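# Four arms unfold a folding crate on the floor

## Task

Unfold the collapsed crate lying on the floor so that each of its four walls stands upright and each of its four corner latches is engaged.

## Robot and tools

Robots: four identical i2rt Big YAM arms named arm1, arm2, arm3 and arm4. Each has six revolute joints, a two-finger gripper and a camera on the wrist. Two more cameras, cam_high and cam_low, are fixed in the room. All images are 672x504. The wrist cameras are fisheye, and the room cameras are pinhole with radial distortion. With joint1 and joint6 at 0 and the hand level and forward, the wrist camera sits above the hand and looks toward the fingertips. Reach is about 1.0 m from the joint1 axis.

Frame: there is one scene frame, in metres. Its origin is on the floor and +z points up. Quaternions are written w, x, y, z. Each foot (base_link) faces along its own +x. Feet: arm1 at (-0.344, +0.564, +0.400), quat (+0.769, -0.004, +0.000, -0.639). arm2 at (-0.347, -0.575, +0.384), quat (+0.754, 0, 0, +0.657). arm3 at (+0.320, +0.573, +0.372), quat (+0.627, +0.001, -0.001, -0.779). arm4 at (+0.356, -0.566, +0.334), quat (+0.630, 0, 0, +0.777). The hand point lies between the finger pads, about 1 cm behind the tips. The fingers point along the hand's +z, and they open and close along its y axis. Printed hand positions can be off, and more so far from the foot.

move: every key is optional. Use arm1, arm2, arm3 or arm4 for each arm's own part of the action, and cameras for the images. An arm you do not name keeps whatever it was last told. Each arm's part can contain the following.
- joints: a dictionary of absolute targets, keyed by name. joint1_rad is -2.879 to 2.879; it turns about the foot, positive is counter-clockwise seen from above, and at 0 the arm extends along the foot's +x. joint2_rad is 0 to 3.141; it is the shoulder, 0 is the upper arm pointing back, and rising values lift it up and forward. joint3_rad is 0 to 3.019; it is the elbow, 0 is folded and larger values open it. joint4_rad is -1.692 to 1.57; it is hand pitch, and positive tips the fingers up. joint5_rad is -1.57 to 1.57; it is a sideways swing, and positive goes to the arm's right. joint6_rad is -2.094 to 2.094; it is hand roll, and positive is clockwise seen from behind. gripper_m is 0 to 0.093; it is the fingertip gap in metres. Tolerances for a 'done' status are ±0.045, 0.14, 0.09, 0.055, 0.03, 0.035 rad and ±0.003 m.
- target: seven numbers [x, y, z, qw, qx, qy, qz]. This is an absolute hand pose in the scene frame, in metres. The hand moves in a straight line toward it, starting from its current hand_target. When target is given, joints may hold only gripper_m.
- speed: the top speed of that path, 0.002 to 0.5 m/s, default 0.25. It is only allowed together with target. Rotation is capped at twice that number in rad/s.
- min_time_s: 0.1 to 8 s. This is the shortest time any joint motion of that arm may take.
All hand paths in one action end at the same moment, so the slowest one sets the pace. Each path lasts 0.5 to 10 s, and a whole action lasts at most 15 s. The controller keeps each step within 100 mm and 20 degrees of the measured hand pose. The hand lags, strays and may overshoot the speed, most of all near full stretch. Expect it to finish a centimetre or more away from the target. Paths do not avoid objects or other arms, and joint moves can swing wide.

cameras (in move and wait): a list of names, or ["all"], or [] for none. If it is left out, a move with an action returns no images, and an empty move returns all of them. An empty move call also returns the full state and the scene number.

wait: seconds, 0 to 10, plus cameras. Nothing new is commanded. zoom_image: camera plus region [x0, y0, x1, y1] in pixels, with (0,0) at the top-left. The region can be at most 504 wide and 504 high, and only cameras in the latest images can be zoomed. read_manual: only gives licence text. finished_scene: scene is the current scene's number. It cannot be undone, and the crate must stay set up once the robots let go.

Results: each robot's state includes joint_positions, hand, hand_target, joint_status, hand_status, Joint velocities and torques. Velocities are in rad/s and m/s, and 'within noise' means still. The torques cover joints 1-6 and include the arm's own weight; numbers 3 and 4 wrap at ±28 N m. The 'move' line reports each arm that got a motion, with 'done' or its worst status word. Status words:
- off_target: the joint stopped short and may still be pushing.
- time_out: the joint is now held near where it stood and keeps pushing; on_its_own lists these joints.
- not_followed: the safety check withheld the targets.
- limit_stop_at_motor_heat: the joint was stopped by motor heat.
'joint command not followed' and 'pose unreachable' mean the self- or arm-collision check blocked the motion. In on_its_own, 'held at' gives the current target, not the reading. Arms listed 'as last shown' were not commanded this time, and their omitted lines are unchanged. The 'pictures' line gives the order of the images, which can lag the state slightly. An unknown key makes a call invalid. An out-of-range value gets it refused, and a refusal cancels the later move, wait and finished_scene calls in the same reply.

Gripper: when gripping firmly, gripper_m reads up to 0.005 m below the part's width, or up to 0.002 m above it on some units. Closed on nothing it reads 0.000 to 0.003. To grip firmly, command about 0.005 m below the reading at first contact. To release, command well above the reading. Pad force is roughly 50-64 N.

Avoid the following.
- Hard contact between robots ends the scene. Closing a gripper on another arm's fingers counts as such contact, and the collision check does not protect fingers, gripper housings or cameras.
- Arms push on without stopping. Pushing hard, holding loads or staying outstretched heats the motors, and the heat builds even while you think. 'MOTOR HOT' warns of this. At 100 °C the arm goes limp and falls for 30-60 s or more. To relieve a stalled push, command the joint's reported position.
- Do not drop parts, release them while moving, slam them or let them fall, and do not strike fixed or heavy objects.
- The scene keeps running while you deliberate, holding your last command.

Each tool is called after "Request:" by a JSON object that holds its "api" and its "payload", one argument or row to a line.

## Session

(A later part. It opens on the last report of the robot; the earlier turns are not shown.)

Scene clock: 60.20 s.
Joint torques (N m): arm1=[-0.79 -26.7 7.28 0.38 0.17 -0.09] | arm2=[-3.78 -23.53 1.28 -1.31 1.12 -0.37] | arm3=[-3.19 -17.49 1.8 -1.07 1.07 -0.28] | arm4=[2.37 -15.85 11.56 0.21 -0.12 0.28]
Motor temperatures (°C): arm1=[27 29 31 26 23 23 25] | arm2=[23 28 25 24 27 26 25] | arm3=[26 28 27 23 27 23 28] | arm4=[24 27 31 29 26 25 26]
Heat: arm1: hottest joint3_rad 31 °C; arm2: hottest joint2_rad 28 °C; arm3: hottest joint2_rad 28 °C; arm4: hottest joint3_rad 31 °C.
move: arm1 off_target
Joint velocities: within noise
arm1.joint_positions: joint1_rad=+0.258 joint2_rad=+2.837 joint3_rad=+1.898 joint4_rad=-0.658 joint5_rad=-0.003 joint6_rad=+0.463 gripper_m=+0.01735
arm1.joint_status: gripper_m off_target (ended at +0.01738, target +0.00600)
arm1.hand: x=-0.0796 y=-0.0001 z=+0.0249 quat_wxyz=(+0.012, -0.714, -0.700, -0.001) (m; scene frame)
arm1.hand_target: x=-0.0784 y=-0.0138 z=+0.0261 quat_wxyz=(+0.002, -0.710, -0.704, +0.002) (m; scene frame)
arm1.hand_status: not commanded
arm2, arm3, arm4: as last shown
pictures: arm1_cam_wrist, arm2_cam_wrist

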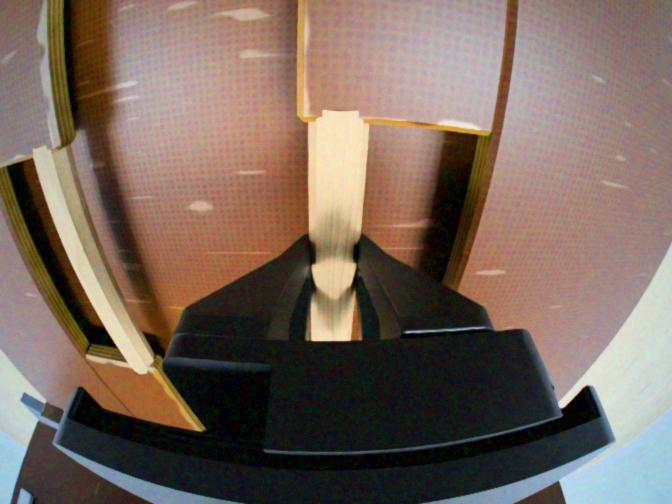

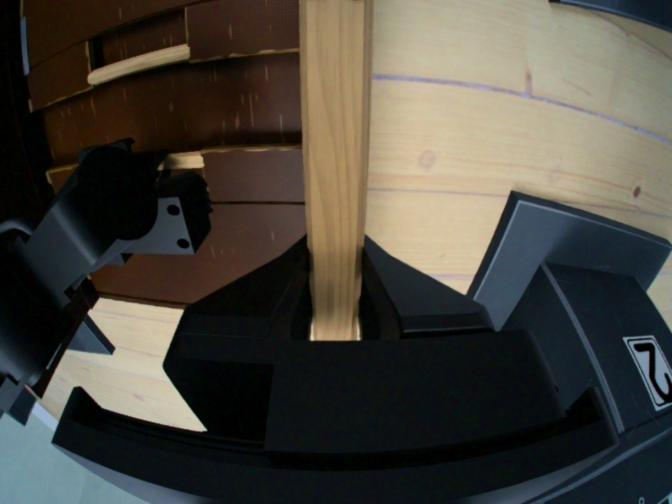

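Request:
{"api": "move", "payload": {
  "arm1": {"target": [-0.091, -0.014, 0.134, 0, 0.7071, 0.7071, 0], "speed": 0.2},
  "cameras": []
}}

Request:
{"api": "move", "payload": {
  "arm1": {"target": [-0.144, -0.014, 0.214, 0, 0.7071, 0.7071, 0], "speed": 0.2},
  "cameras": []
}}

Request:
{"api": "move", "payload": {
  "arm1": {"target": [-0.208, -0.014, 0.253, 0, 0.7071, 0.7071, 0], "speed": 0.18},
  "arm4": {"target": [0.028, 0.013, 0.130, 0, 0.7071, -0.7071, 0], "speed": 0.35},
  "cameras": ["arm1_cam_wrist", "arm4_cam_wrist"]
}}

Scene clock: 64.77 s.
Joint torques (N m): arm1=[-1.03 -32.56 4.78 -0.68 0.63 -0.29] | arm2=[-3.78 -23.53 1.31 -1.29 1.12 -0.37] | arm3=[-2.96 -17.08 2.37 -1.13 1.09 -0.26] | arm4=[2.43 -15.85 11.56 0.21 -0.12 0.28]
Motor temperatures (°C): arm1=[27 30 31 26 23 23 25] | arm2=[23 28 25 24 27 26 25] | arm3=[26 28 27 23 27 23 28] | arm4=[24 27 31 29 26 25 26]
Heat: arm1: hottest joint3_rad 31 °C; arm2: hottest joint2_rad 28 °C; arm3: hottest joint2_rad 28 °C; arm4: hottest joint3_rad 31 °C.
move: arm1 off_target
Joint velocities: within noise
arm1.joint_positions: joint1_rad=+0.235 joint2_rad=+2.660 joint3_rad=+1.752 joint4_rad=-0.681 joint5_rad=-0.023 joint6_rad=+0.457 gripper_m=+0.01686
arm1.joint_status: not commanded
arm1.hand: x=-0.0903 y=-0.0013 z=+0.0983 quat_wxyz=(+0.005, -0.720, -0.694, -0.010) (m; scene frame)
arm1.hand_target: x=-0.0905 y=-0.0177 z=+0.1325 quat_wxyz=(-0.005, -0.709, -0.706, +0.000) (m; scene frame)
arm1.hand_status: off_target (0.038 m and 2.5 deg from the pose sent, 0.111 m and 1.8 deg at the start)
arm2, arm4: as last shown
arm3.joint_positions: joint1_rad=-0.534 joint2_rad=+2.058 joint3_rad=+1.099 joint4_rad=-0.576 joint5_rad=-0.026 joint6_rad=+0.825 gripper_m=+0.01622
arm3.joint_status: not commanded
arm3.hand: x=-0.0083 y=+0.2139 z=+0.2436 quat_wxyz=(-0.022, -1.000, +0.001, +0.001) (m; scene frame)
arm3.hand_target: x=-0.0094 y=+0.2367 z=+0.2496 quat_wxyz=(-0.001, -1.000, +0.000, -0.001) (m; scene frame)
arm3.hand_status: not commanded
pictures: none
No camera images: "cameras" was empty.

Scene clock: 65.93 s.
Joint torques (N m): arm1=[-1.49 -31.5 5.12 -1.1 0.96 -0.32] | arm2=[-3.72 -23.53 1.29 -1.29 1.12 -0.37] | arm3=[-2.14 -16.97 2.39 -1.06 1.12 -0.26] | arm4=[2.43 -15.85 11.56 0.21 -0.13 0.28]
Motor temperatures (°C): arm1=[27 30 31 26 23 23 25] | arm2=[23 28 25 24 27 26 25] | arm3=[26 28 27 23 27 23 28] | arm4=[24 27 31 29 26 25 26]
Heat: arm1: hottest joint3_rad 31 °C; arm2: hottest joint2_rad 28 °C; arm3: hottest joint2_rad 28 °C; arm4: hottest joint3_rad 31 °C.
move: arm1 off_target
Joint velocities: within noise
arm1.joint_positions: joint1_rad=+0.168 joint2_rad=+2.472 joint3_rad=+1.606 joint4_rad=-0.733 joint5_rad=-0.029 joint6_rad=+0.379 gripper_m=+0.01684
arm1.joint_status: not commanded
arm1.hand: x=-0.1336 y=+0.0001 z=+0.1758 quat_wxyz=(+0.007, -0.717, -0.697, -0.015) (m; scene frame)
arm1.hand_target: x=-0.1405 y=-0.0135 z=+0.2117 quat_wxyz=(+0.000, -0.706, -0.708, -0.001) (m; scene frame)
arm1.hand_status: off_target (0.042 m and 2.4 deg from the pose sent, 0.128 m and 2.5 deg at the start)
arm2, arm4: as last shown
arm3.joint_positions: joint1_rad=-0.537 joint2_rad=+2.056 joint3_rad=+1.096 joint4_rad=-0.576 joint5_rad=-0.026 joint6_rad=+0.822 gripper_m=+0.01622
arm3.joint_status: not commanded
arm3.hand: x=-0.0085 y=+0.2158 z=+0.2436 quat_wxyz=(-0.021, -1.000, +0.001, +0.001) (m; scene frame)
arm3.hand_target: x=-0.0096 y=+0.2364 z=+0.2496 quat_wxyz=(-0.001, -1.000, +0.000, -0.001) (m; scene frame)
arm3.hand_status: not commanded
pictures: none
No camera images: "cameras" was empty.

Scene clock: 68.13 s.
Joint torques (N m): arm1=[-2.61 -29.8 5.74 -0.29 1.19 -0.35] | arm2=[-3.72 -23.47 1.29 -1.31 1.12 -0.37] | arm3=[-2.55 -17.14 2.44 -1.01 1.11 -0.21] | arm4=[2.26 -21.71 10.35 -0.49 -0.05 0.28]
Motor temperatures (°C): arm1=[27 30 31 26 23 23 25] | arm2=[23 28 25 24 27 26 25] | arm3=[26 28 27 23 27 23 28] | arm4=[24 27 31 29 26 25 26]
Heat: arm1: hottest joint3_rad 31 °C; arm2: hottest joint2_rad 28 °C; arm3: hottest joint2_rad 28 °C; arm4: hottest joint3_rad 31 °C.
move: arm1 off_target; arm4 off_target
Joint velocities: within noise
arm1.joint_positions: joint1_rad=+0.073 joint2_rad=+2.349 joint3_rad=+1.514 joint4_rad=-0.773 joint5_rad=-0.032 joint6_rad=+0.278 gripper_m=+0.01663
arm1.joint_status: not commanded
arm1.hand: x=-0.1918 y=+0.0006 z=+0.2241 quat_wxyz=(+0.008, -0.714, -0.699, -0.019) (m; scene frame)
arm1.hand_target: x=-0.2075 y=-0.0151 z=+0.2526 quat_wxyz=(+0.000, -0.707, -0.707, +0.001) (m; scene frame)
arm1.hand_status: off_target (0.036 m and 2.7 deg from the pose sent, 0.108 m and 2.4 deg at the start)
arm2, arm3: as last shown
arm3.hand_target: x=-0.0096 y=+0.2361 z=+0.2495 quat_wxyz=(-0.001, -1.000, +0.000, -0.001) (m; scene frame)
arm4.joint_positions: joint1_rad=+0.303 joint2_rad=+2.516 joint3_rad=+1.794 joint4_rad=-0.856 joint5_rad=+0.002 joint6_rad=+0.496 gripper_m=+0.04507
arm4.joint_status: not commanded
arm4.hand: x=+0.0374 y=+0.0043 z=+0.1311 quat_wxyz=(+0.000, +0.712, -0.702, +0.004) (m; scene frame)
arm4.hand_target: x=+0.0307 y=+0.0109 z=+0.1288 quat_wxyz=(-0.001, +0.707, -0.707, +0.000) (m; scene frame)
arm4.hand_status: off_target (0.013 m and 0.9 deg from the pose sent, 0.356 m and 2.8 deg at the start)
pictures: arm1_cam_wrist, arm4_cam_wrist

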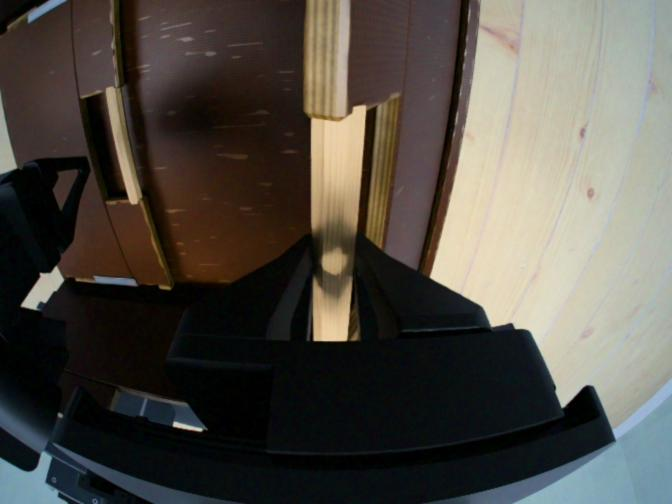

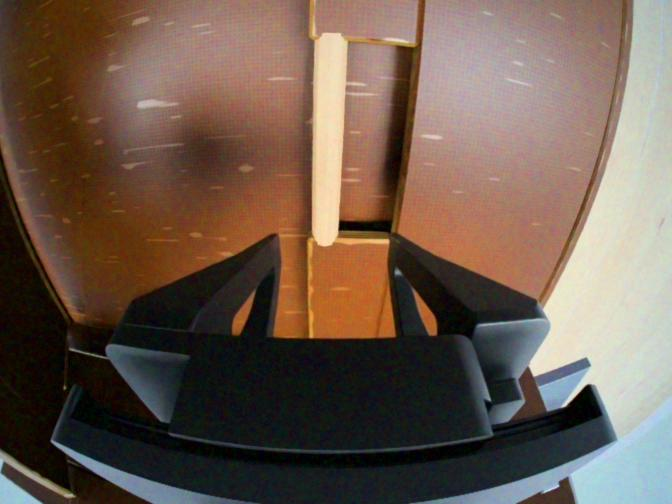

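Request:
{"api": "move", "payload": {
  "arm1": {"target": [-0.268, -0.014, 0.257, 0, 0.7071, 0.7071, 0], "speed": 0.15},
  "arm4": {"target": [0.030, 0.014, 0.026, 0, 0.7071, -0.7071, 0], "speed": 0.2},
  "cameras": ["arm4_cam_wrist"]
}}

Request:
{"api": "move", "payload": {
  "arm1": {"target": [-0.345, -0.014, 0.250, 0, 0.7071, 0.7071, 0], "speed": 0.12},
  "arm4": {"joints": {"gripper_m": 0.006}},
  "cameras": ["arm1_cam_wrist", "arm4_cam_wrist"]
}}

Scene clock: 72.37 s.
Joint torques (N m): arm1=[-3.6 -25.93 5.94 0.64 1.42 -0.36] | arm2=[-3.78 -23.47 1.29 -1.31 1.12 -0.37] | arm3=[-2.55 -16.79 2.44 -1.13 1.07 -0.18] | arm4=[1.73 -22.59 9.74 0.09 -0.07 0.26]
Motor temperatures (°C): arm1=[27 30 31 26 23 23 25] | arm2=[23 28 25 24 28 26 25] | arm3=[26 28 27 23 27 23 28] | arm4=[24 27 31 29 26 25 26]
Heat: arm1: hottest joint3_rad 31 °C; arm2: hottest joint2_rad 28 °C; arm3: hottest joint2_rad 28 °C; arm4: hottest joint3_rad 31 °C.
move: arm1 off_target; arm4 off_target
Joint velocities: within noise
arm1.joint_positions: joint1_rad=-0.010 joint2_rad=+2.292 joint3_rad=+1.465 joint4_rad=-0.785 joint5_rad=-0.038 joint6_rad=+0.183 gripper_m=+0.01637
arm1.joint_status: not commanded
arm1.hand: x=-0.2398 y=+0.0021 z=+0.2439 quat_wxyz=(+0.006, -0.710, -0.704, -0.023) (m; scene frame)
arm1.hand_target: x=-0.2669 y=-0.0116 z=+0.2571 quat_wxyz=(+0.003, -0.707, -0.707, -0.003) (m; scene frame)
arm1.hand_status: off_target (0.035 m and 2.8 deg from the pose sent, 0.084 m and 2.7 deg at the start)
arm2, arm3: as last shown
arm3.hand_target: x=-0.0095 y=+0.2361 z=+0.2495 quat_wxyz=(-0.001, -1.000, +0.000, -0.001) (m; scene frame)
arm4.joint_positions: joint1_rad=+0.309 joint2_rad=+2.723 joint3_rad=+1.916 joint4_rad=-0.775 joint5_rad=+0.000 joint6_rad=+0.498 gripper_m=+0.04507
arm4.joint_status: not commanded
arm4.hand: x=+0.0322 y=+0.0048 z=+0.0326 quat_wxyz=(+0.001, +0.714, -0.701, +0.006) (m; scene frame)
arm4.hand_target: x=+0.0272 y=+0.0106 z=+0.0258 quat_wxyz=(+0.000, +0.709, -0.705, +0.000) (m; scene frame)
arm4.hand_status: off_target (0.011 m and 1.3 deg from the pose sent, 0.106 m and 0.9 deg at the start)
pictures: arm4_cam_wrist

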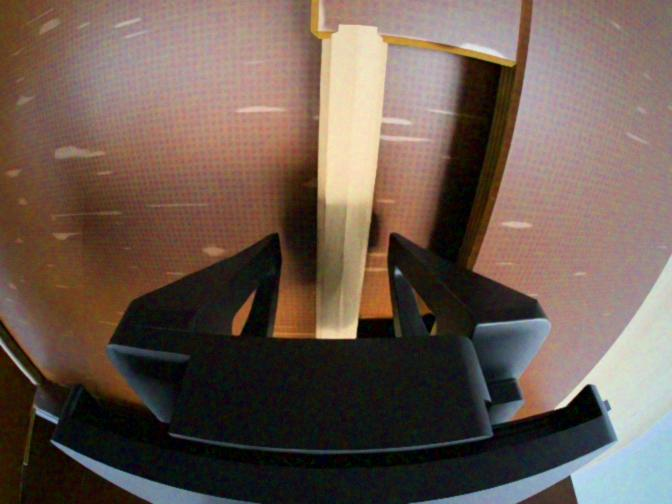

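Scene clock: 73.67 s.
Joint torques (N m): arm1=[-6.48 -22.95 6.5 1.83 2.21 -0.33] | arm2=[-3.72 -23.53 1.33 -1.31 1.14 -0.36] | arm3=[-2.55 -16.79 2.41 -0.98 1.09 -0.19] | arm4=[1.9 -22.48 9.66 0.08 -0.18 0.09]
Motor temperatures (°C): arm1=[27 30 31 26 24 23 25] | arm2=[23 28 25 24 28 26 26] | arm3=[26 28 27 23 27 23 28] | arm4=[24 27 31 29 26 25 26]
Heat: arm1: hottest joint3_rad 31 °C; arm2: hottest joint2_rad 28 °C; arm3: hottest joint2_rad 28 °C; arm4: hottest joint3_rad 31 °C.
move: arm1 off_target; arm4 off_target
Joint velocities: within noise
arm1.joint_positions: joint1_rad=-0.111 joint2_rad=+2.264 joint3_rad=+1.433 joint4_rad=-0.785 joint5_rad=-0.058 joint6_rad=+0.052 gripper_m=+0.01508
arm1.joint_status: not commanded
arm1.hand: x=-0.2943 y=+0.0037 z=+0.2514 quat_wxyz=(-0.002, -0.700, -0.714, -0.033) (m; scene frame)
arm1.hand_target: x=-0.3431 y=-0.0109 z=+0.2505 quat_wxyz=(+0.001, -0.708, -0.706, -0.002) (m; scene frame)
arm1.hand_status: off_target (0.054 m and 3.9 deg from the pose sent, 0.107 m and 2.8 deg at the start)
arm2.joint_positions: joint1_rad=-0.549 joint2_rad=+2.101 joint3_rad=+1.065 joint4_rad=-0.521 joint5_rad=-0.027 joint6_rad=+0.874 gripper_m=+0.01667
arm2.joint_status: not commanded
arm2.hand: x=-0.0520 y=-0.2083 z=+0.2310 quat_wxyz=(+0.005, +0.006, -1.000, -0.014) (m; scene frame)
arm2.hand_target: x=-0.0440 y=-0.2349 z=+0.2516 quat_wxyz=(+0.001, +0.000, -1.000, +0.001) (m; scene frame)
arm2.hand_status: not commanded
arm3.joint_positions: joint1_rad=-0.537 joint2_rad=+2.056 joint3_rad=+1.096 joint4_rad=-0.576 joint5_rad=-0.024 joint6_rad=+0.820 gripper_m=+0.01622
arm3.joint_status: not commanded
arm3.hand: x=-0.0087 y=+0.2160 z=+0.2436 quat_wxyz=(-0.021, -1.000, +0.001, +0.001) (m; scene frame)
arm3.hand_target: x=-0.0095 y=+0.2361 z=+0.2495 quat_wxyz=(-0.001, -1.000, -0.001, +0.000) (m; scene frame)
arm3.hand_status: not commanded
arm4.joint_positions: joint1_rad=+0.309 joint2_rad=+2.722 joint3_rad=+1.916 joint4_rad=-0.778 joint5_rad=+0.011 joint6_rad=+0.522 gripper_m=+0.01688
arm4.joint_status: gripper_m off_target (ended at +0.01691, target +0.00600)
arm4.hand: x=+0.0338 y=+0.0057 z=+0.0336 quat_wxyz=(-0.004, +0.705, -0.709, +0.008) (m; scene frame)
arm4.hand_target: x=+0.0281 y=+0.0117 z=+0.0268 quat_wxyz=(-0.003, +0.706, -0.708, +0.001) (m; scene frame)
arm4.hand_status: not commanded
pictures: arm1_cam_wrist, arm4_cam_wrist

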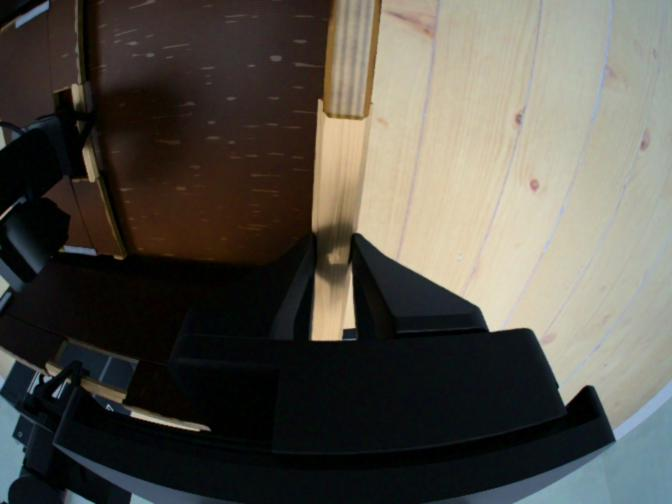

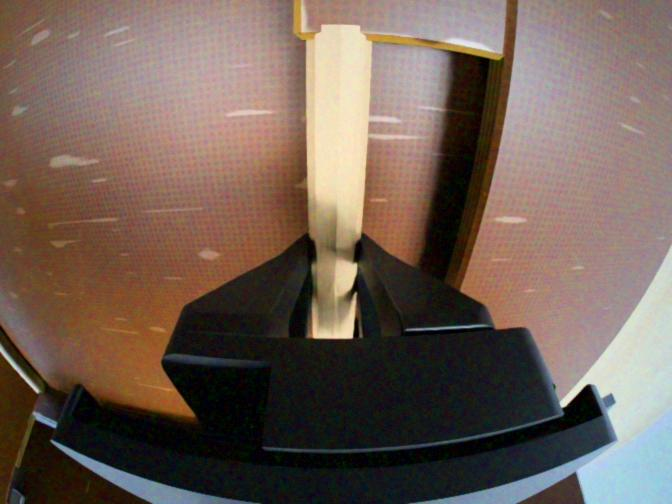

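Request:
{"api": "move", "payload": {
  "arm4": {"target": [0.050, 0.013, 0.142, 0, 0.7071, -0.7071, 0], "speed": 0.2},
  "cameras": []
}}

Request:
{"api": "move", "payload": {
  "arm4": {"target": [0.104, 0.013, 0.220, 0, 0.7071, -0.7071, 0], "speed": 0.2},
  "cameras": []
}}

Request:
{"api": "move", "payload": {
  "arm4": {"target": [0.164, 0.013, 0.254, 0, 0.7071, -0.7071, 0], "speed": 0.18},
  "cameras": []
}}

Request:
{"api": "move", "payload": {
  "arm4": {"target": [0.226, 0.013, 0.260, 0, 0.7071, -0.7071, 0], "speed": 0.15},
  "cameras": ["arm4_cam_wrist", "cam_high"]
}}

Scene clock: 77.20 s.
Joint torques (N m): arm1=[-6.12 -22.89 6.49 1.91 2.22 -0.34] | arm2=[-3.78 -23.47 1.33 -1.31 1.15 -0.36] | arm3=[-2.37 -16.91 2.55 -1.07 1.1 -0.2] | arm4=[1.03 -27.34 6.98 -0.95 0.29 -0.14]
Motor temperatures (°C): arm1=[27 30 31 26 24 23 25] | arm2=[23 28 25 24 28 26 26] | arm3=[26 28 27 23 27 23 28] | arm4=[24 27 31 29 26 25 26]
Heat: arm1: hottest joint3_rad 31 °C; arm2: hottest joint2_rad 28 °C; arm3: hottest joint2_rad 28 °C; arm4: hottest joint3_rad 31 °C.
move: arm4 off_target
Joint velocities: within noise
arm1, arm2, arm3: as last shown
arm4.joint_positions: joint1_rad=+0.283 joint2_rad=+2.542 joint3_rad=+1.794 joint4_rad=-0.836 joint5_rad=-0.018 joint6_rad=+0.508 gripper_m=+0.01635
arm4.joint_status: not commanded
arm4.hand: x=+0.0476 y=+0.0054 z=+0.1147 quat_wxyz=(+0.011, +0.701, -0.714, +0.004) (m; scene frame)
arm4.hand_target: x=+0.0507 y=+0.0162 z=+0.1405 quat_wxyz=(+0.003, +0.705, -0.709, -0.005) (m; scene frame)
arm4.hand_status: off_target (0.028 m and 1.7 deg from the pose sent, 0.110 m and 1.0 deg at the start)
pictures: none
No camera images: "cameras" was empty.

Scene clock: 78.37 s.
Joint torques (N m): arm1=[-6.48 -22.89 6.52 1.96 2.19 -0.34] | arm2=[-3.72 -23.41 1.35 -1.29 1.15 -0.36] | arm3=[-1.85 -17.2 2.51 -1.11 1.11 -0.2] | arm4=[1.03 -27.16 7.17 -1.69 0.72 -0.21]
Motor temperatures (°C): arm1=[27 30 31 26 25 23 25] | arm2=[23 28 25 24 28 26 26] | arm3=[26 28 27 23 27 23 28] | arm4=[24 27 31 29 26 25 26]
Heat: arm1: hottest joint3_rad 31 °C; arm2: hottest joint2_rad 28 °C; arm3: hottest joint2_rad 28 °C; arm4: hottest joint3_rad 31 °C.
move: arm4 off_target
Joint velocities: within noise
arm1, arm2, arm3: as last shown
arm4.joint_positions: joint1_rad=+0.220 joint2_rad=+2.369 joint3_rad=+1.670 joint4_rad=-0.885 joint5_rad=-0.024 joint6_rad=+0.439 gripper_m=+0.01645
arm4.joint_status: not commanded
arm4.hand: x=+0.0915 y=+0.0050 z=+0.1869 quat_wxyz=(+0.014, +0.703, -0.711, +0.002) (m; scene frame)
arm4.hand_target: x=+0.0991 y=+0.0119 z=+0.2183 quat_wxyz=(+0.001, +0.709, -0.705, -0.001) (m; scene frame)
arm4.hand_status: off_target (0.036 m and 1.7 deg from the pose sent, 0.120 m and 1.7 deg at the start)
pictures: none
No camera images: "cameras" was empty.

Scene clock: 79.50 s.
Joint torques (N m): arm1=[-6.36 -23.41 6.57 1.89 2.24 -0.32] | arm2=[-3.72 -23.53 1.36 -1.32 1.15 -0.36] | arm3=[-2.37 -17.08 2.47 -0.96 1.09 -0.19] | arm4=[0.85 -24.41 7.66 -0.8 0.74 -0.21]
Motor temperatures (°C): arm1=[27 30 31 26 25 23 25] | arm2=[23 28 25 24 28 26 26] | arm3=[26 28 27 23 27 23 28] | arm4=[24 28 31 29 26 25 26]
Heat: arm1: hottest joint3_rad 31 °C; arm2: hottest joint2_rad 28 °C; arm3: hottest joint2_rad 28 °C; arm4: hottest joint3_rad 31 °C.
move: arm4 off_target
Joint velocities: within noise
arm1, arm2, arm3: as last shown
arm4.joint_positions: joint1_rad=+0.129 joint2_rad=+2.246 joint3_rad=+1.581 joint4_rad=-0.928 joint5_rad=-0.023 joint6_rad=+0.349 gripper_m=+0.01618
arm4.joint_status: not commanded
arm4.hand: x=+0.1521 y=+0.0050 z=+0.2343 quat_wxyz=(+0.015, +0.703, -0.711, +0.005) (m; scene frame)
arm4.hand_target: x=+0.1619 y=+0.0119 z=+0.2540 quat_wxyz=(+0.001, +0.708, -0.706, +0.002) (m; scene frame)
arm4.hand_status: off_target (0.024 m and 2.0 deg from the pose sent, 0.099 m and 1.7 deg at the start)
pictures: none
No camera images: "cameras" was empty.

Scene clock: 80.60 s.
Joint torques (N m): arm1=[-6.48 -22.83 6.45 1.88 2.22 -0.36] | arm2=[-3.66 -23.47 1.33 -1.29 1.15 -0.36] | arm3=[-2.84 -16.73 2.56 -0.95 1.12 -0.16] | arm4=[-0.85 -22.3 7.27 0.05 1.04 -0.31]
Motor temperatures (°C): arm1=[27 30 31 26 25 23 25] | arm2=[23 28 25 24 28 26 26] | arm3=[26 28 27 23 27 23 28] | arm4=[24 28 31 29 26 25 26]
Heat: arm1: hottest joint3_rad 31 °C; arm2: hottest joint2_rad 28 °C; arm3: hottest joint2_rad 28 °C; arm4: hottest joint3_rad 31 °C.
move: arm4 off_target
Joint velocities: within noise
arm1, arm2, arm3: as last shown
arm3.hand_target: x=-0.0095 y=+0.2360 z=+0.2495 quat_wxyz=(-0.001, -1.000, -0.001, +0.000) (m; scene frame)
arm4.joint_positions: joint1_rad=+0.048 joint2_rad=+2.183 joint3_rad=+1.520 joint4_rad=-0.927 joint5_rad=-0.035 joint6_rad=+0.260 gripper_m=+0.01607
arm4.joint_status: not commanded
arm4.hand: x=+0.2010 y=+0.0043 z=+0.2525 quat_wxyz=(+0.020, +0.705, -0.709, +0.000) (m; scene frame)
arm4.hand_target: x=+0.2253 y=+0.0118 z=+0.2601 quat_wxyz=(+0.003, +0.707, -0.708, +0.001) (m; scene frame)
arm4.hand_status: off_target (0.028 m and 2.3 deg from the pose sent, 0.079 m and 2.0 deg at the start)
pictures: arm4_cam_wrist, cam_high

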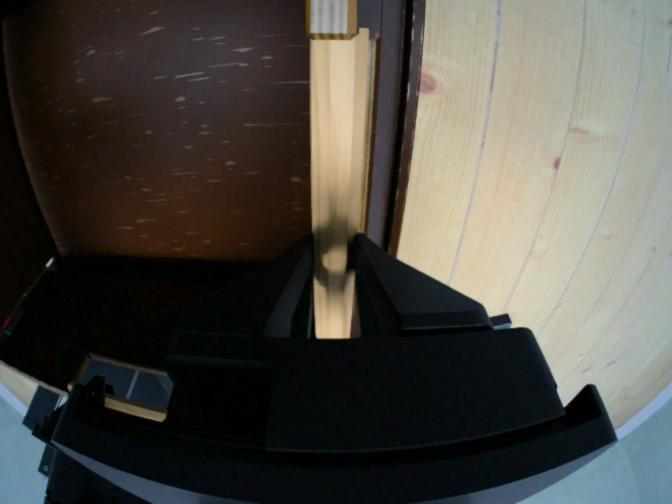

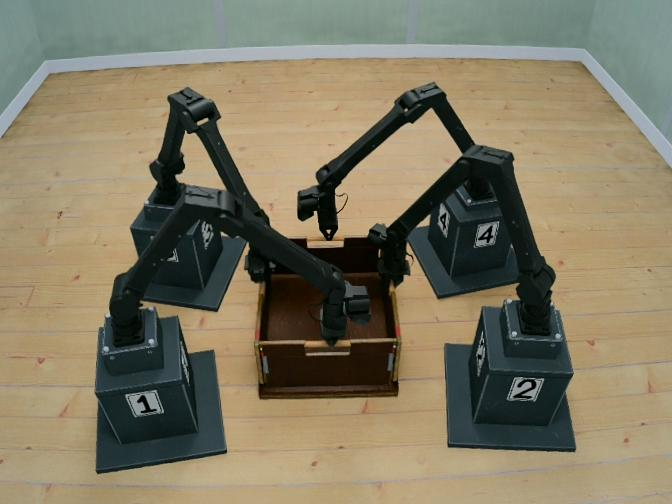

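Now the final pull through the detent, and check corner latching.

Request:
{"api": "move", "payload": {
  "arm4": {"target": [0.312, 0.013, 0.252, 0, 0.7071, -0.7071, 0], "speed": 0.13},
  "cameras": ["arm4_cam_wrist", "cam_high", "cam_low", "arm1_cam_wrist"]
}}

Request:
{"api": "zoom_image", "payload": {
  "camera": "cam_high",
  "region": [245, 220, 415, 410]
}}

Request:
{"api": "zoom_image", "payload": {
  "camera": "cam_low",
  "region": [225, 200, 470, 370]
}}

Scene clock: 82.87 s.
Joint torques (N m): arm1=[-6.18 -22.59 6.52 1.89 2.21 -0.37] | arm2=[-3.78 -23.41 1.35 -1.31 1.15 -0.36] | arm3=[-2.2 -16.56 2.61 -0.99 1.12 -0.18] | arm4=[-4.01 -19.78 7.04 0.73 2.18 -0.47]
Motor temperatures (°C): arm1=[27 30 31 26 25 23 25] | arm2=[23 28 25 24 28 26 26] | arm3=[26 28 27 23 27 23 28] | arm4=[24 28 30 29 27 25 27]
Heat: arm1: hottest joint3_rad 31 °C; arm2: hottest joint2_rad 28 °C; arm3: hottest joint2_rad 28 °C; arm4: hottest joint3_rad 30 °C.
move: arm4 off_target
Joint velocities: within noise
arm1, arm2: as last shown
arm1.joint_positions: joint1_rad=-0.111 joint2_rad=+2.264 joint3_rad=+1.433 joint4_rad=-0.785 joint5_rad=-0.058 joint6_rad=+0.052 gripper_m=+0.01507
arm2.hand_target: x=-0.0440 y=-0.2350 z=+0.2516 quat_wxyz=(+0.001, +0.000, -1.000, +0.001) (m; scene frame)
arm3.joint_positions: joint1_rad=-0.538 joint2_rad=+2.056 joint3_rad=+1.096 joint4_rad=-0.576 joint5_rad=-0.026 joint6_rad=+0.820 gripper_m=+0.01622
arm3.joint_status: not commanded
arm3.hand: x=-0.0090 y=+0.2163 z=+0.2436 quat_wxyz=(-0.021, -1.000, +0.001, +0.001) (m; scene frame)
arm3.hand_target: x=-0.0097 y=+0.2363 z=+0.2495 quat_wxyz=(-0.001, -1.000, +0.000, -0.001) (m; scene frame)
arm3.hand_status: not commanded
arm4.joint_positions: joint1_rad=-0.052 joint2_rad=+2.144 joint3_rad=+1.466 joint4_rad=-0.900 joint5_rad=-0.070 joint6_rad=+0.134 gripper_m=+0.01597
arm4.joint_status: not commanded
arm4.hand: x=+0.2542 y=+0.0048 z=+0.2594 quat_wxyz=(+0.030, +0.714, -0.699, -0.018) (m; scene frame)
arm4.hand_target: x=+0.3084 y=+0.0110 z=+0.2530 quat_wxyz=(+0.003, +0.706, -0.708, +0.000) (m; scene frame)
arm4.hand_status: off_target (0.059 m and 4.2 deg from the pose sent, 0.111 m and 2.3 deg at the start)
pictures: arm1_cam_wrist, arm4_cam_wrist, cam_high, cam_low

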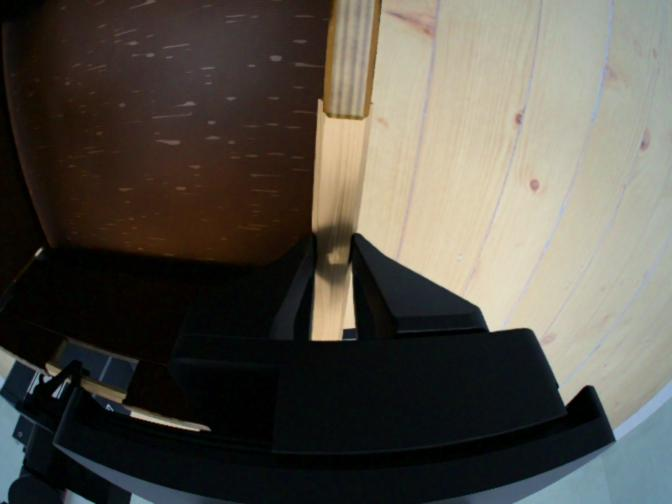

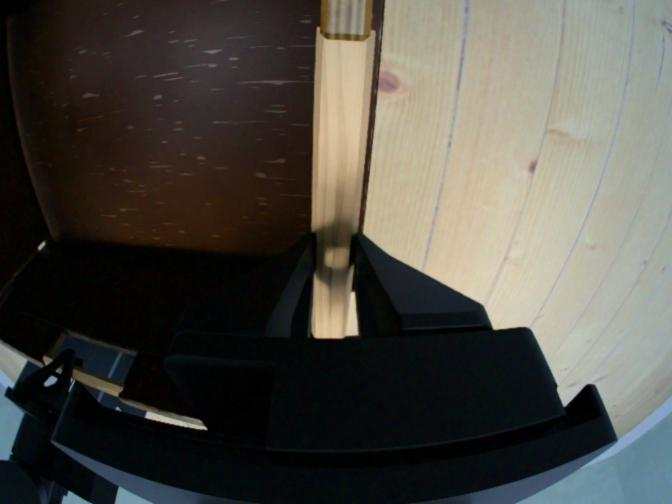

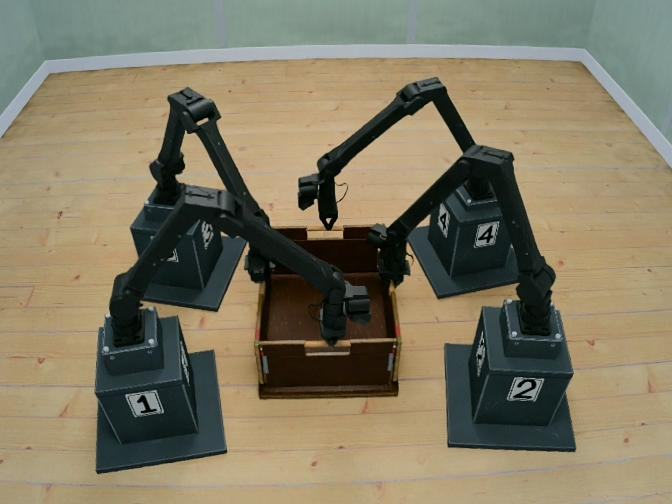

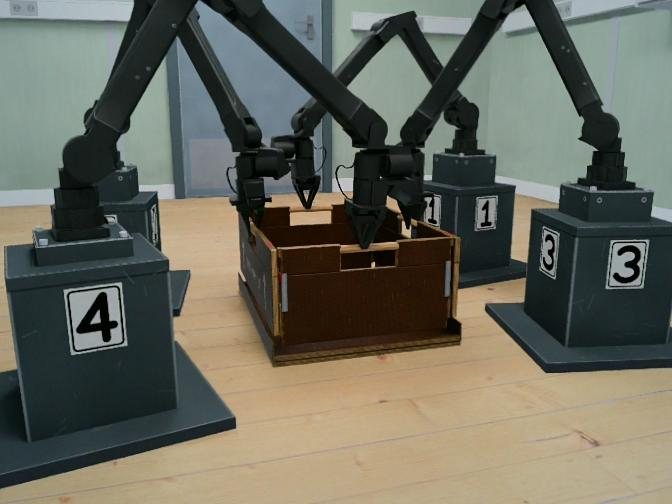

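Scaled by 2.653 from the camera's 672x504 image, which has a finer 960x720 frame.

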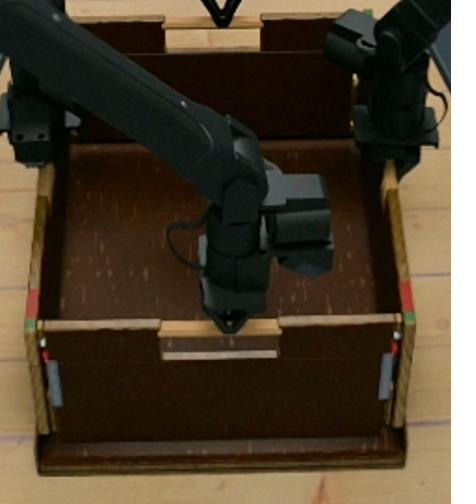

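Scaled by 2.057 from the camera's 672x504 image, which has a finer 960x720 frame.

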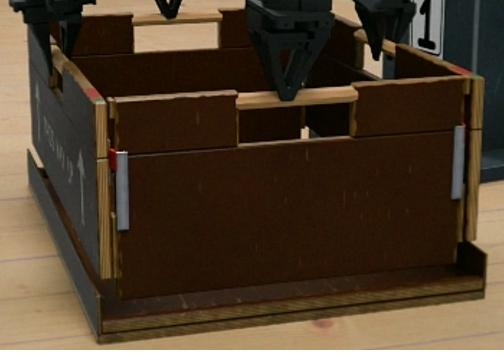

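Request:
{"api": "move", "payload": {
  "arm1": {"target": [-0.290, -0.011, 0.250, 0, 0.7071, 0.7071, 0], "speed": 0.15},
  "arm2": {"target": [-0.044, -0.218, 0.251, 0, 0, 1, 0], "speed": 0.15},
  "arm3": {"target": [-0.010, 0.226, 0.249, 0, 1, 0, 0], "speed": 0.15},
  "arm4": {"target": [0.250, 0.011, 0.252, 0, 0.7071, -0.7071, 0], "speed": 0.15},
  "cameras": []
}}

Request:
{"api": "move", "payload": {
  "arm1": {"joints": {"gripper_m": 0.06}},
  "arm2": {"joints": {"gripper_m": 0.05}},
  "arm3": {"joints": {"gripper_m": 0.05}},
  "arm4": {"joints": {"gripper_m": 0.06}},
  "cameras": ["arm1_cam_wrist", "arm2_cam_wrist", "arm3_cam_wrist", "arm4_cam_wrist"]
}}

Scene clock: 86.87 s.
Joint torques (N m): arm1=[0.26 -22.95 6.71 2.09 0.84 0.09] | arm2=[-1.55 -21.6 3.92 -1.76 1.16 -0.09] | arm3=[-0.91 -16.15 4.38 -1.54 1.18 -0.07] | arm4=[1.79 -18.55 9.1 0.46 0.57 0.21]
Motor temperatures (°C): arm1=[27 30 31 26 26 23 26] | arm2=[23 28 24 24 28 26 26] | arm3=[26 28 27 23 27 23 28] | arm4=[24 28 30 29 28 25 27]
Heat: arm1: hottest joint3_rad 31 °C; arm2: hottest joint2_rad 28 °C; arm3: hottest joint2_rad 28 °C; arm4: hottest joint3_rad 30 °C.
move: arm1 off_target; arm2 off_target; arm3 off_target; arm4 done
Joint velocities: within noise
arm1.joint_positions: joint1_rad=-0.092 joint2_rad=+2.264 joint3_rad=+1.433 joint4_rad=-0.785 joint5_rad=-0.021 joint6_rad=+0.094 gripper_m=+0.01498
arm1.joint_status: not commanded
arm1.hand: x=-0.2895 y=+0.0043 z=+0.2511 quat_wxyz=(+0.011, -0.707, -0.707, -0.019) (m; scene frame)
arm1.hand_target: x=-0.2901 y=-0.0104 z=+0.2502 quat_wxyz=(+0.001, -0.707, -0.707, +0.000) (m; scene frame)
arm1.hand_status: off_target (0.015 m and 2.5 deg from the pose sent, 0.015 m and 3.9 deg at the start)
arm2.joint_positions: joint1_rad=-0.549 joint2_rad=+2.101 joint3_rad=+1.068 joint4_rad=-0.522 joint5_rad=-0.027 joint6_rad=+0.874 gripper_m=+0.01667
arm2.joint_status: not commanded
arm2.hand: x=-0.0511 y=-0.2072 z=+0.2316 quat_wxyz=(+0.005, +0.006, -1.000, -0.015) (m; scene frame)
arm2.hand_target: x=-0.0437 y=-0.2171 z=+0.2502 quat_wxyz=(+0.000, +0.000, -1.000, -0.001) (m; scene frame)
arm2.hand_status: off_target (0.023 m and 1.9 deg from the pose sent, 0.024 m and 1.9 deg at the start)
arm3.joint_positions: joint1_rad=-0.538 joint2_rad=+2.056 joint3_rad=+1.096 joint4_rad=-0.576 joint5_rad=-0.026 joint6_rad=+0.820 gripper_m=+0.01622
arm3.joint_status: not commanded
arm3.hand: x=-0.0090 y=+0.2163 z=+0.2436 quat_wxyz=(-0.021, -1.000, +0.001, +0.001) (m; scene frame)
arm3.hand_target: x=-0.0100 y=+0.2258 z=+0.2490 quat_wxyz=(-0.001, -1.000, +0.000, +0.000) (m; scene frame)
arm3.hand_status: off_target (0.011 m and 2.4 deg from the pose sent, 0.011 m and 2.4 deg at the start)
arm4.joint_positions: joint1_rad=-0.027 joint2_rad=+2.144 joint3_rad=+1.466 joint4_rad=-0.900 joint5_rad=-0.016 joint6_rad=+0.171 gripper_m=+0.01564
arm4.joint_status: not commanded
arm4.hand: x=+0.2494 y=+0.0038 z=+0.2590 quat_wxyz=(+0.009, +0.710, -0.704, -0.002) (m; scene frame)
arm4.hand_target: x=+0.2514 y=+0.0108 z=+0.2518 quat_wxyz=(-0.001, +0.707, -0.707, +0.001) (m; scene frame)
arm4.hand_status: done (0.010 m and 1.2 deg from the pose sent, 0.011 m and 4.2 deg at the start)
pictures: none
No camera images: "cameras" was empty.

Scene clock: 87.57 s.
Joint torques (N m): arm1=[-0.38 -23 7.05 0.9 0.23 0.09] | arm2=[-1.2 -20.84 4.04 -0.09 0.2 -0.08] | arm3=[-1.03 -15.44 4.22 -0.17 0.32 0] | arm4=[1.61 -18.61 9.18 0.35 -0.03 0.2]
Motor temperatures (°C): arm1=[27 30 32 26 26 23 25] | arm2=[23 28 24 24 28 26 26] | arm3=[26 28 27 23 27 23 28] | arm4=[24 28 30 29 28 25 27]
Heat: arm1: hottest joint3_rad 32 °C; arm2: hottest joint2_rad 28 °C; arm3: hottest joint2_rad 28 °C; arm4: hottest joint3_rad 30 °C.
move: arm1 done; arm2 done; arm3 done; arm4 done
Joint velocities: within noise
arm1.joint_positions: joint1_rad=-0.093 joint2_rad=+2.264 joint3_rad=+1.433 joint4_rad=-0.762 joint5_rad=-0.007 joint6_rad=+0.086 gripper_m=+0.05988
arm1.joint_status: all done
arm1.hand: x=-0.2922 y=-0.0017 z=+0.2509 quat_wxyz=(+0.007, -0.705, -0.709, -0.006) (m; scene frame)
arm1.hand_target: x=-0.2909 y=-0.0107 z=+0.2502 quat_wxyz=(+0.000, -0.705, -0.709, +0.000) (m; scene frame)
arm1.hand_status: not commanded
arm2.joint_positions: joint1_rad=-0.557 joint2_rad=+2.093 joint3_rad=+1.065 joint4_rad=-0.577 joint5_rad=-0.004 joint6_rad=+0.872 gripper_m=+0.04984
arm2.joint_status: all done
arm2.hand: x=-0.0537 y=-0.2223 z=+0.2345 quat_wxyz=(+0.012, +0.003, -1.000, +0.012) (m; scene frame)
arm2.hand_target: x=-0.0450 y=-0.2197 z=+0.2499 quat_wxyz=(+0.003, +0.000, -1.000, +0.003) (m; scene frame)
arm2.hand_status: not commanded
arm3.joint_positions: joint1_rad=-0.547 joint2_rad=+2.055 joint3_rad=+1.096 joint4_rad=-0.621 joint5_rad=+0.000 joint6_rad=+0.817 gripper_m=+0.04986
arm3.joint_status: all done
arm3.hand: x=-0.0082 y=+0.2302 z=+0.2441 quat_wxyz=(+0.003, -1.000, +0.005, -0.004) (m; scene frame)
arm3.hand_target: x=-0.0117 y=+0.2305 z=+0.2491 quat_wxyz=(+0.003, -1.000, +0.003, -0.002) (m; scene frame)
arm3.hand_status: not commanded
arm4.joint_positions: joint1_rad=-0.033 joint2_rad=+2.144 joint3_rad=+1.466 joint4_rad=-0.897 joint5_rad=+0.002 joint6_rad=+0.171 gripper_m=+0.05987
arm4.joint_status: all done
arm4.hand: x=+0.2559 y=+0.0057 z=+0.2589 quat_wxyz=(+0.000, +0.708, -0.706, +0.002) (m; scene frame)
arm4.hand_target: x=+0.2551 y=+0.0116 z=+0.2521 quat_wxyz=(-0.002, +0.705, -0.710, +0.001) (m; scene frame)
arm4.hand_status: not commanded
pictures: arm1_cam_wrist, arm2_cam_wrist, arm3_cam_wrist, arm4_cam_wrist

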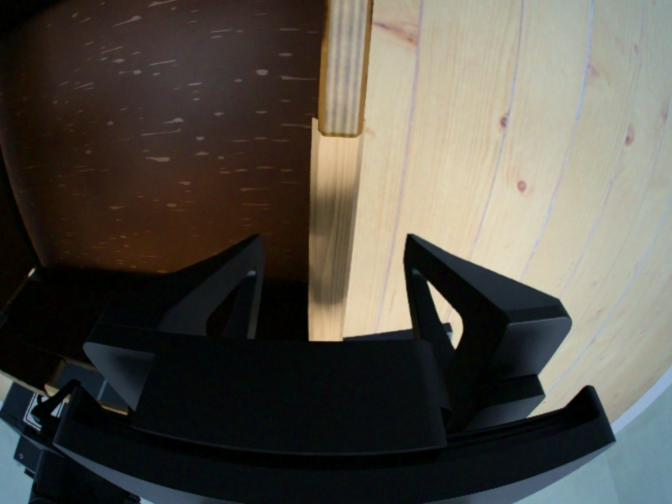

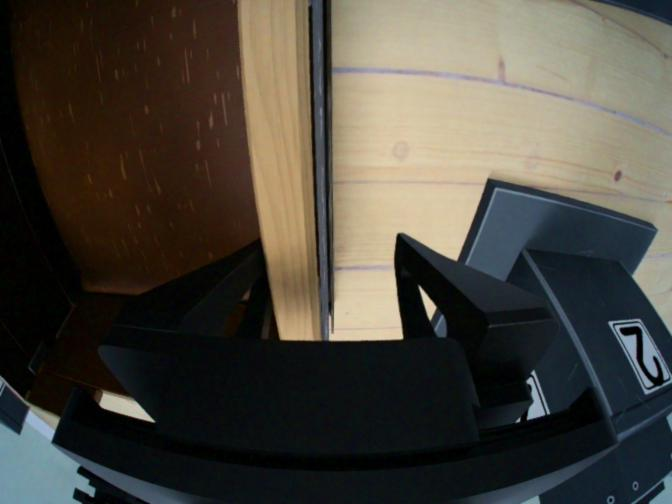

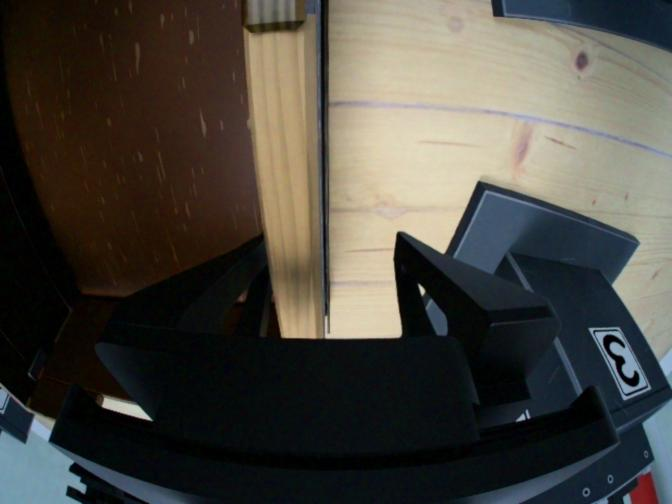

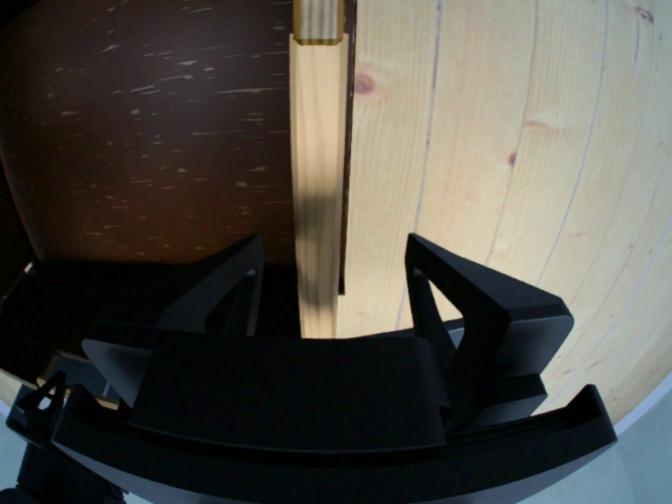

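Request:
{"api": "move", "payload": {
  "arm1": {"target": [-0.287, -0.0107, 0.38, 0, 0.7071, 0.7071, 0], "speed": 0.25},
  "arm2": {"target": [-0.044, -0.2150, 0.38, 0, 0, 1, 0], "speed": 0.25, "joints": {"gripper_m": 0.075}},
  "arm3": {"target": [-0.011, 0.2270, 0.38, 0, 1, 0, 0], "speed": 0.25, "joints": {"gripper_m": 0.075}},
  "arm4": {"target": [0.252, 0.0116, 0.38, 0, 0.7071, -0.7071, 0], "speed": 0.25},
  "cameras": ["cam_high", "cam_low", "arm1_cam_wrist", "arm4_cam_wrist"]
}}

Request:
{"api": "zoom_image", "payload": {
  "camera": "cam_high",
  "region": [245, 210, 415, 410]
}}

Request:
{"api": "zoom_image", "payload": {
  "camera": "cam_low",
  "region": [225, 195, 470, 370]
}}

Request:
{"api": "zoom_image", "payload": {
  "camera": "arm1_cam_wrist",
  "region": [0, 190, 370, 350]
}}

Request:
{"api": "zoom_image", "payload": {
  "camera": "arm4_cam_wrist",
  "region": [0, 190, 370, 350]
}}

Scene clock: 92.10 s.
Joint torques (N m): arm1=[0.09 -21.3 9.5 0.34 0.23 0.17] | arm2=[-0.44 -17.85 7.72 -0.1 0.2 -0.02] | arm3=[0.09 -14.21 8.24 -0.23 0.24 0.01] | arm4=[2.14 -17.44 11.89 -0.49 -0.13 0.17]
Motor temperatures (°C): arm1=[27 30 32 26 25 23 25] | arm2=[23 28 25 24 28 26 25] | arm3=[26 28 27 23 27 23 28] | arm4=[24 28 30 29 28 25 27]
Heat: arm1: hottest joint3_rad 32 °C; arm2: hottest joint2_rad 28 °C; arm3: hottest joint2_rad 28 °C; arm4: hottest joint3_rad 30 °C.
move: arm1 off_target; arm2 off_target; arm3 off_target; arm4 off_target
Joint velocities: within noise
arm1.joint_positions: joint1_rad=-0.092 joint2_rad=+2.045 joint3_rad=+1.448 joint4_rad=-0.991 joint5_rad=-0.007 joint6_rad=+0.085 gripper_m=+0.05996
arm1.joint_status: not commanded
arm1.hand: x=-0.2907 y=-0.0001 z=+0.3766 quat_wxyz=(+0.004, -0.704, -0.710, -0.004) (m; scene frame)
arm1.hand_target: x=-0.2860 y=-0.0116 z=+0.3803 quat_wxyz=(+0.000, -0.706, -0.708, +0.000) (m; scene frame)
arm1.hand_status: off_target (0.012 m and 0.8 deg from the pose sent, 0.129 m and 1.1 deg at the start)
arm2.joint_positions: joint1_rad=-0.557 joint2_rad=+1.818 joint3_rad=+1.088 joint4_rad=-0.881 joint5_rad=-0.004 joint6_rad=+0.872 gripper_m=+0.07487
arm2.joint_status: all done
arm2.hand: x=-0.0560 y=-0.2249 z=+0.3630 quat_wxyz=(+0.014, +0.003, -1.000, +0.014) (m; scene frame)
arm2.hand_target: x=-0.0434 y=-0.2140 z=+0.3798 quat_wxyz=(+0.000, +0.000, -1.000, -0.001) (m; scene frame)
arm2.hand_status: off_target (0.023 m and 2.3 deg from the pose sent, 0.146 m and 2.0 deg at the start)
arm3.joint_positions: joint1_rad=-0.549 joint2_rad=+1.800 joint3_rad=+1.119 joint4_rad=-0.920 joint5_rad=+0.000 joint6_rad=+0.811 gripper_m=+0.07487
arm3.joint_status: all done
arm3.hand: x=-0.0007 y=+0.2395 z=+0.3661 quat_wxyz=(+0.011, -1.000, +0.002, -0.012) (m; scene frame)
arm3.hand_target: x=-0.0118 y=+0.2272 z=+0.3797 quat_wxyz=(+0.000, -1.000, -0.002, +0.000) (m; scene frame)
arm3.hand_status: off_target (0.021 m and 1.9 deg from the pose sent, 0.136 m and 0.8 deg at the start)
arm4.joint_positions: joint1_rad=-0.036 joint2_rad=+1.972 joint3_rad=+1.540 joint4_rad=-1.144 joint5_rad=+0.002 joint6_rad=+0.171 gripper_m=+0.05996
arm4.joint_status: not commanded
arm4.hand: x=+0.2583 y=+0.0030 z=+0.3791 quat_wxyz=(+0.001, +0.707, -0.707, +0.003) (m; scene frame)
arm4.hand_target: x=+0.2537 y=+0.0121 z=+0.3789 quat_wxyz=(+0.001, +0.706, -0.708, +0.001) (m; scene frame)
arm4.hand_status: off_target (0.011 m and 0.3 deg from the pose sent, 0.121 m and 0.3 deg at the start)
pictures: arm1_cam_wrist, arm4_cam_wrist, cam_high, cam_low

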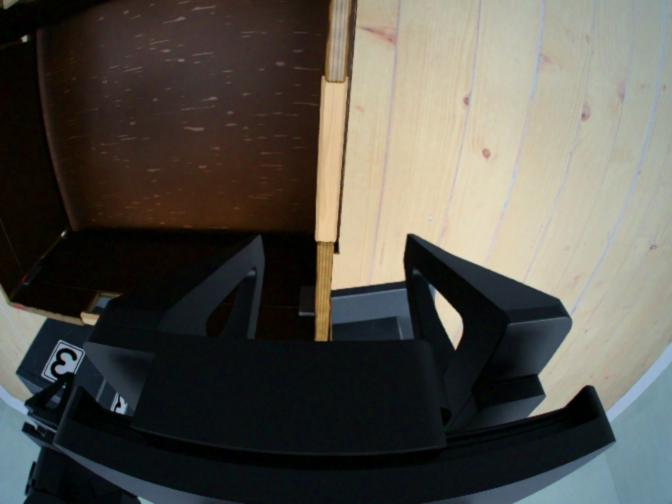

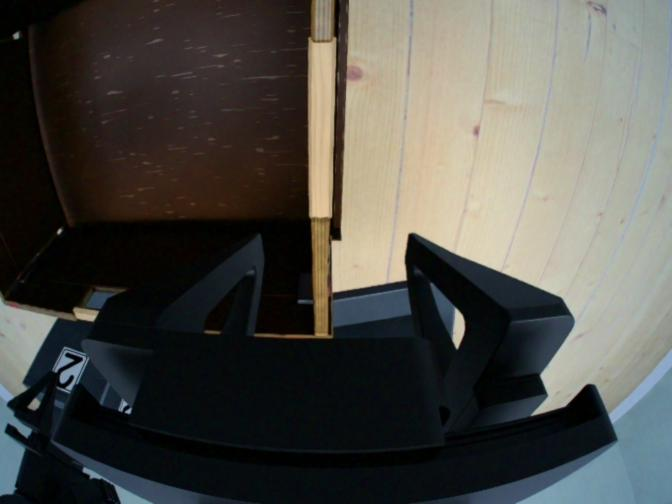

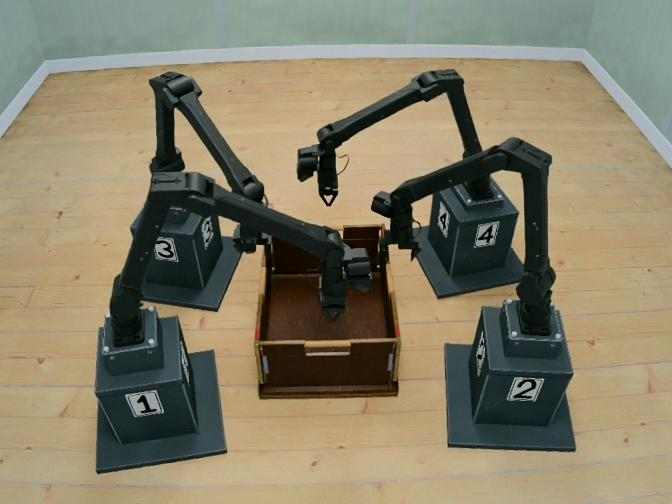

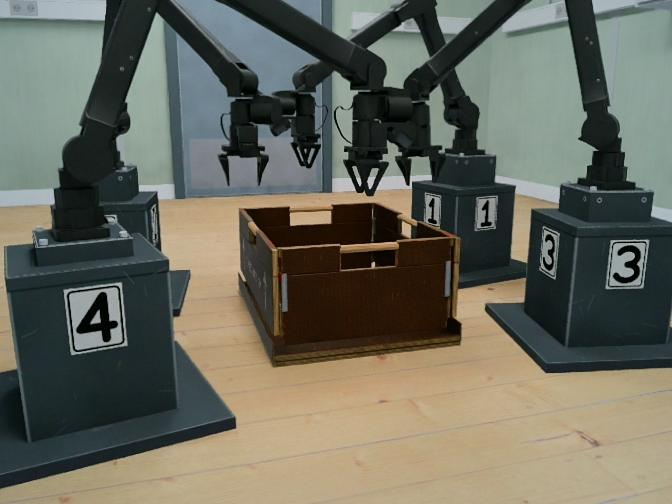

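Scaled by 2.520 from the camera's 672x504 image, which has a finer 960x720 frame.

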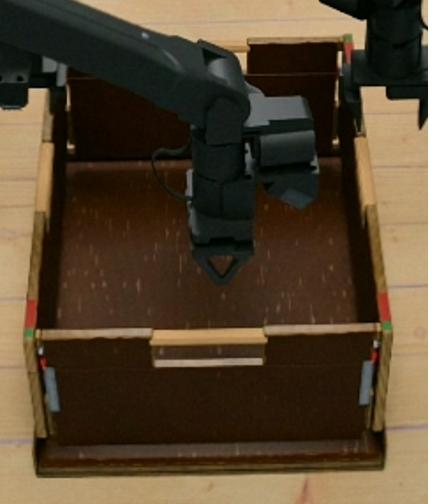

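Scaled by 2.057 from the camera's 672x504 image, which has a finer 960x720 frame.

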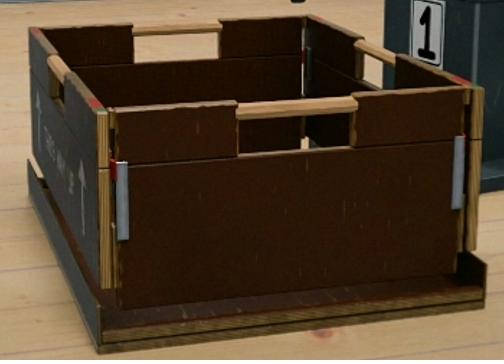

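Scaled by 1.362 from the camera's 672x504 image, which has a finer 960x720 frame.

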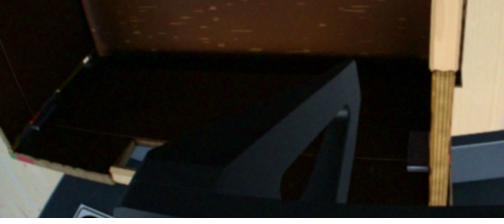

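Scaled by 1.362 from the camera's 672x504 image, which has a finer 960x720 frame.

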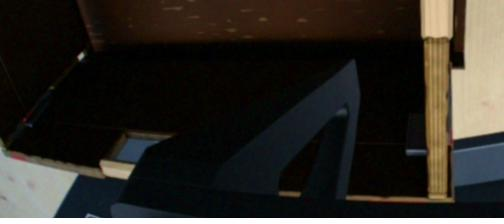

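Request:
{"api": "finished_scene", "payload": {
  "scene": 2
}}

The scene is finished: the task was done.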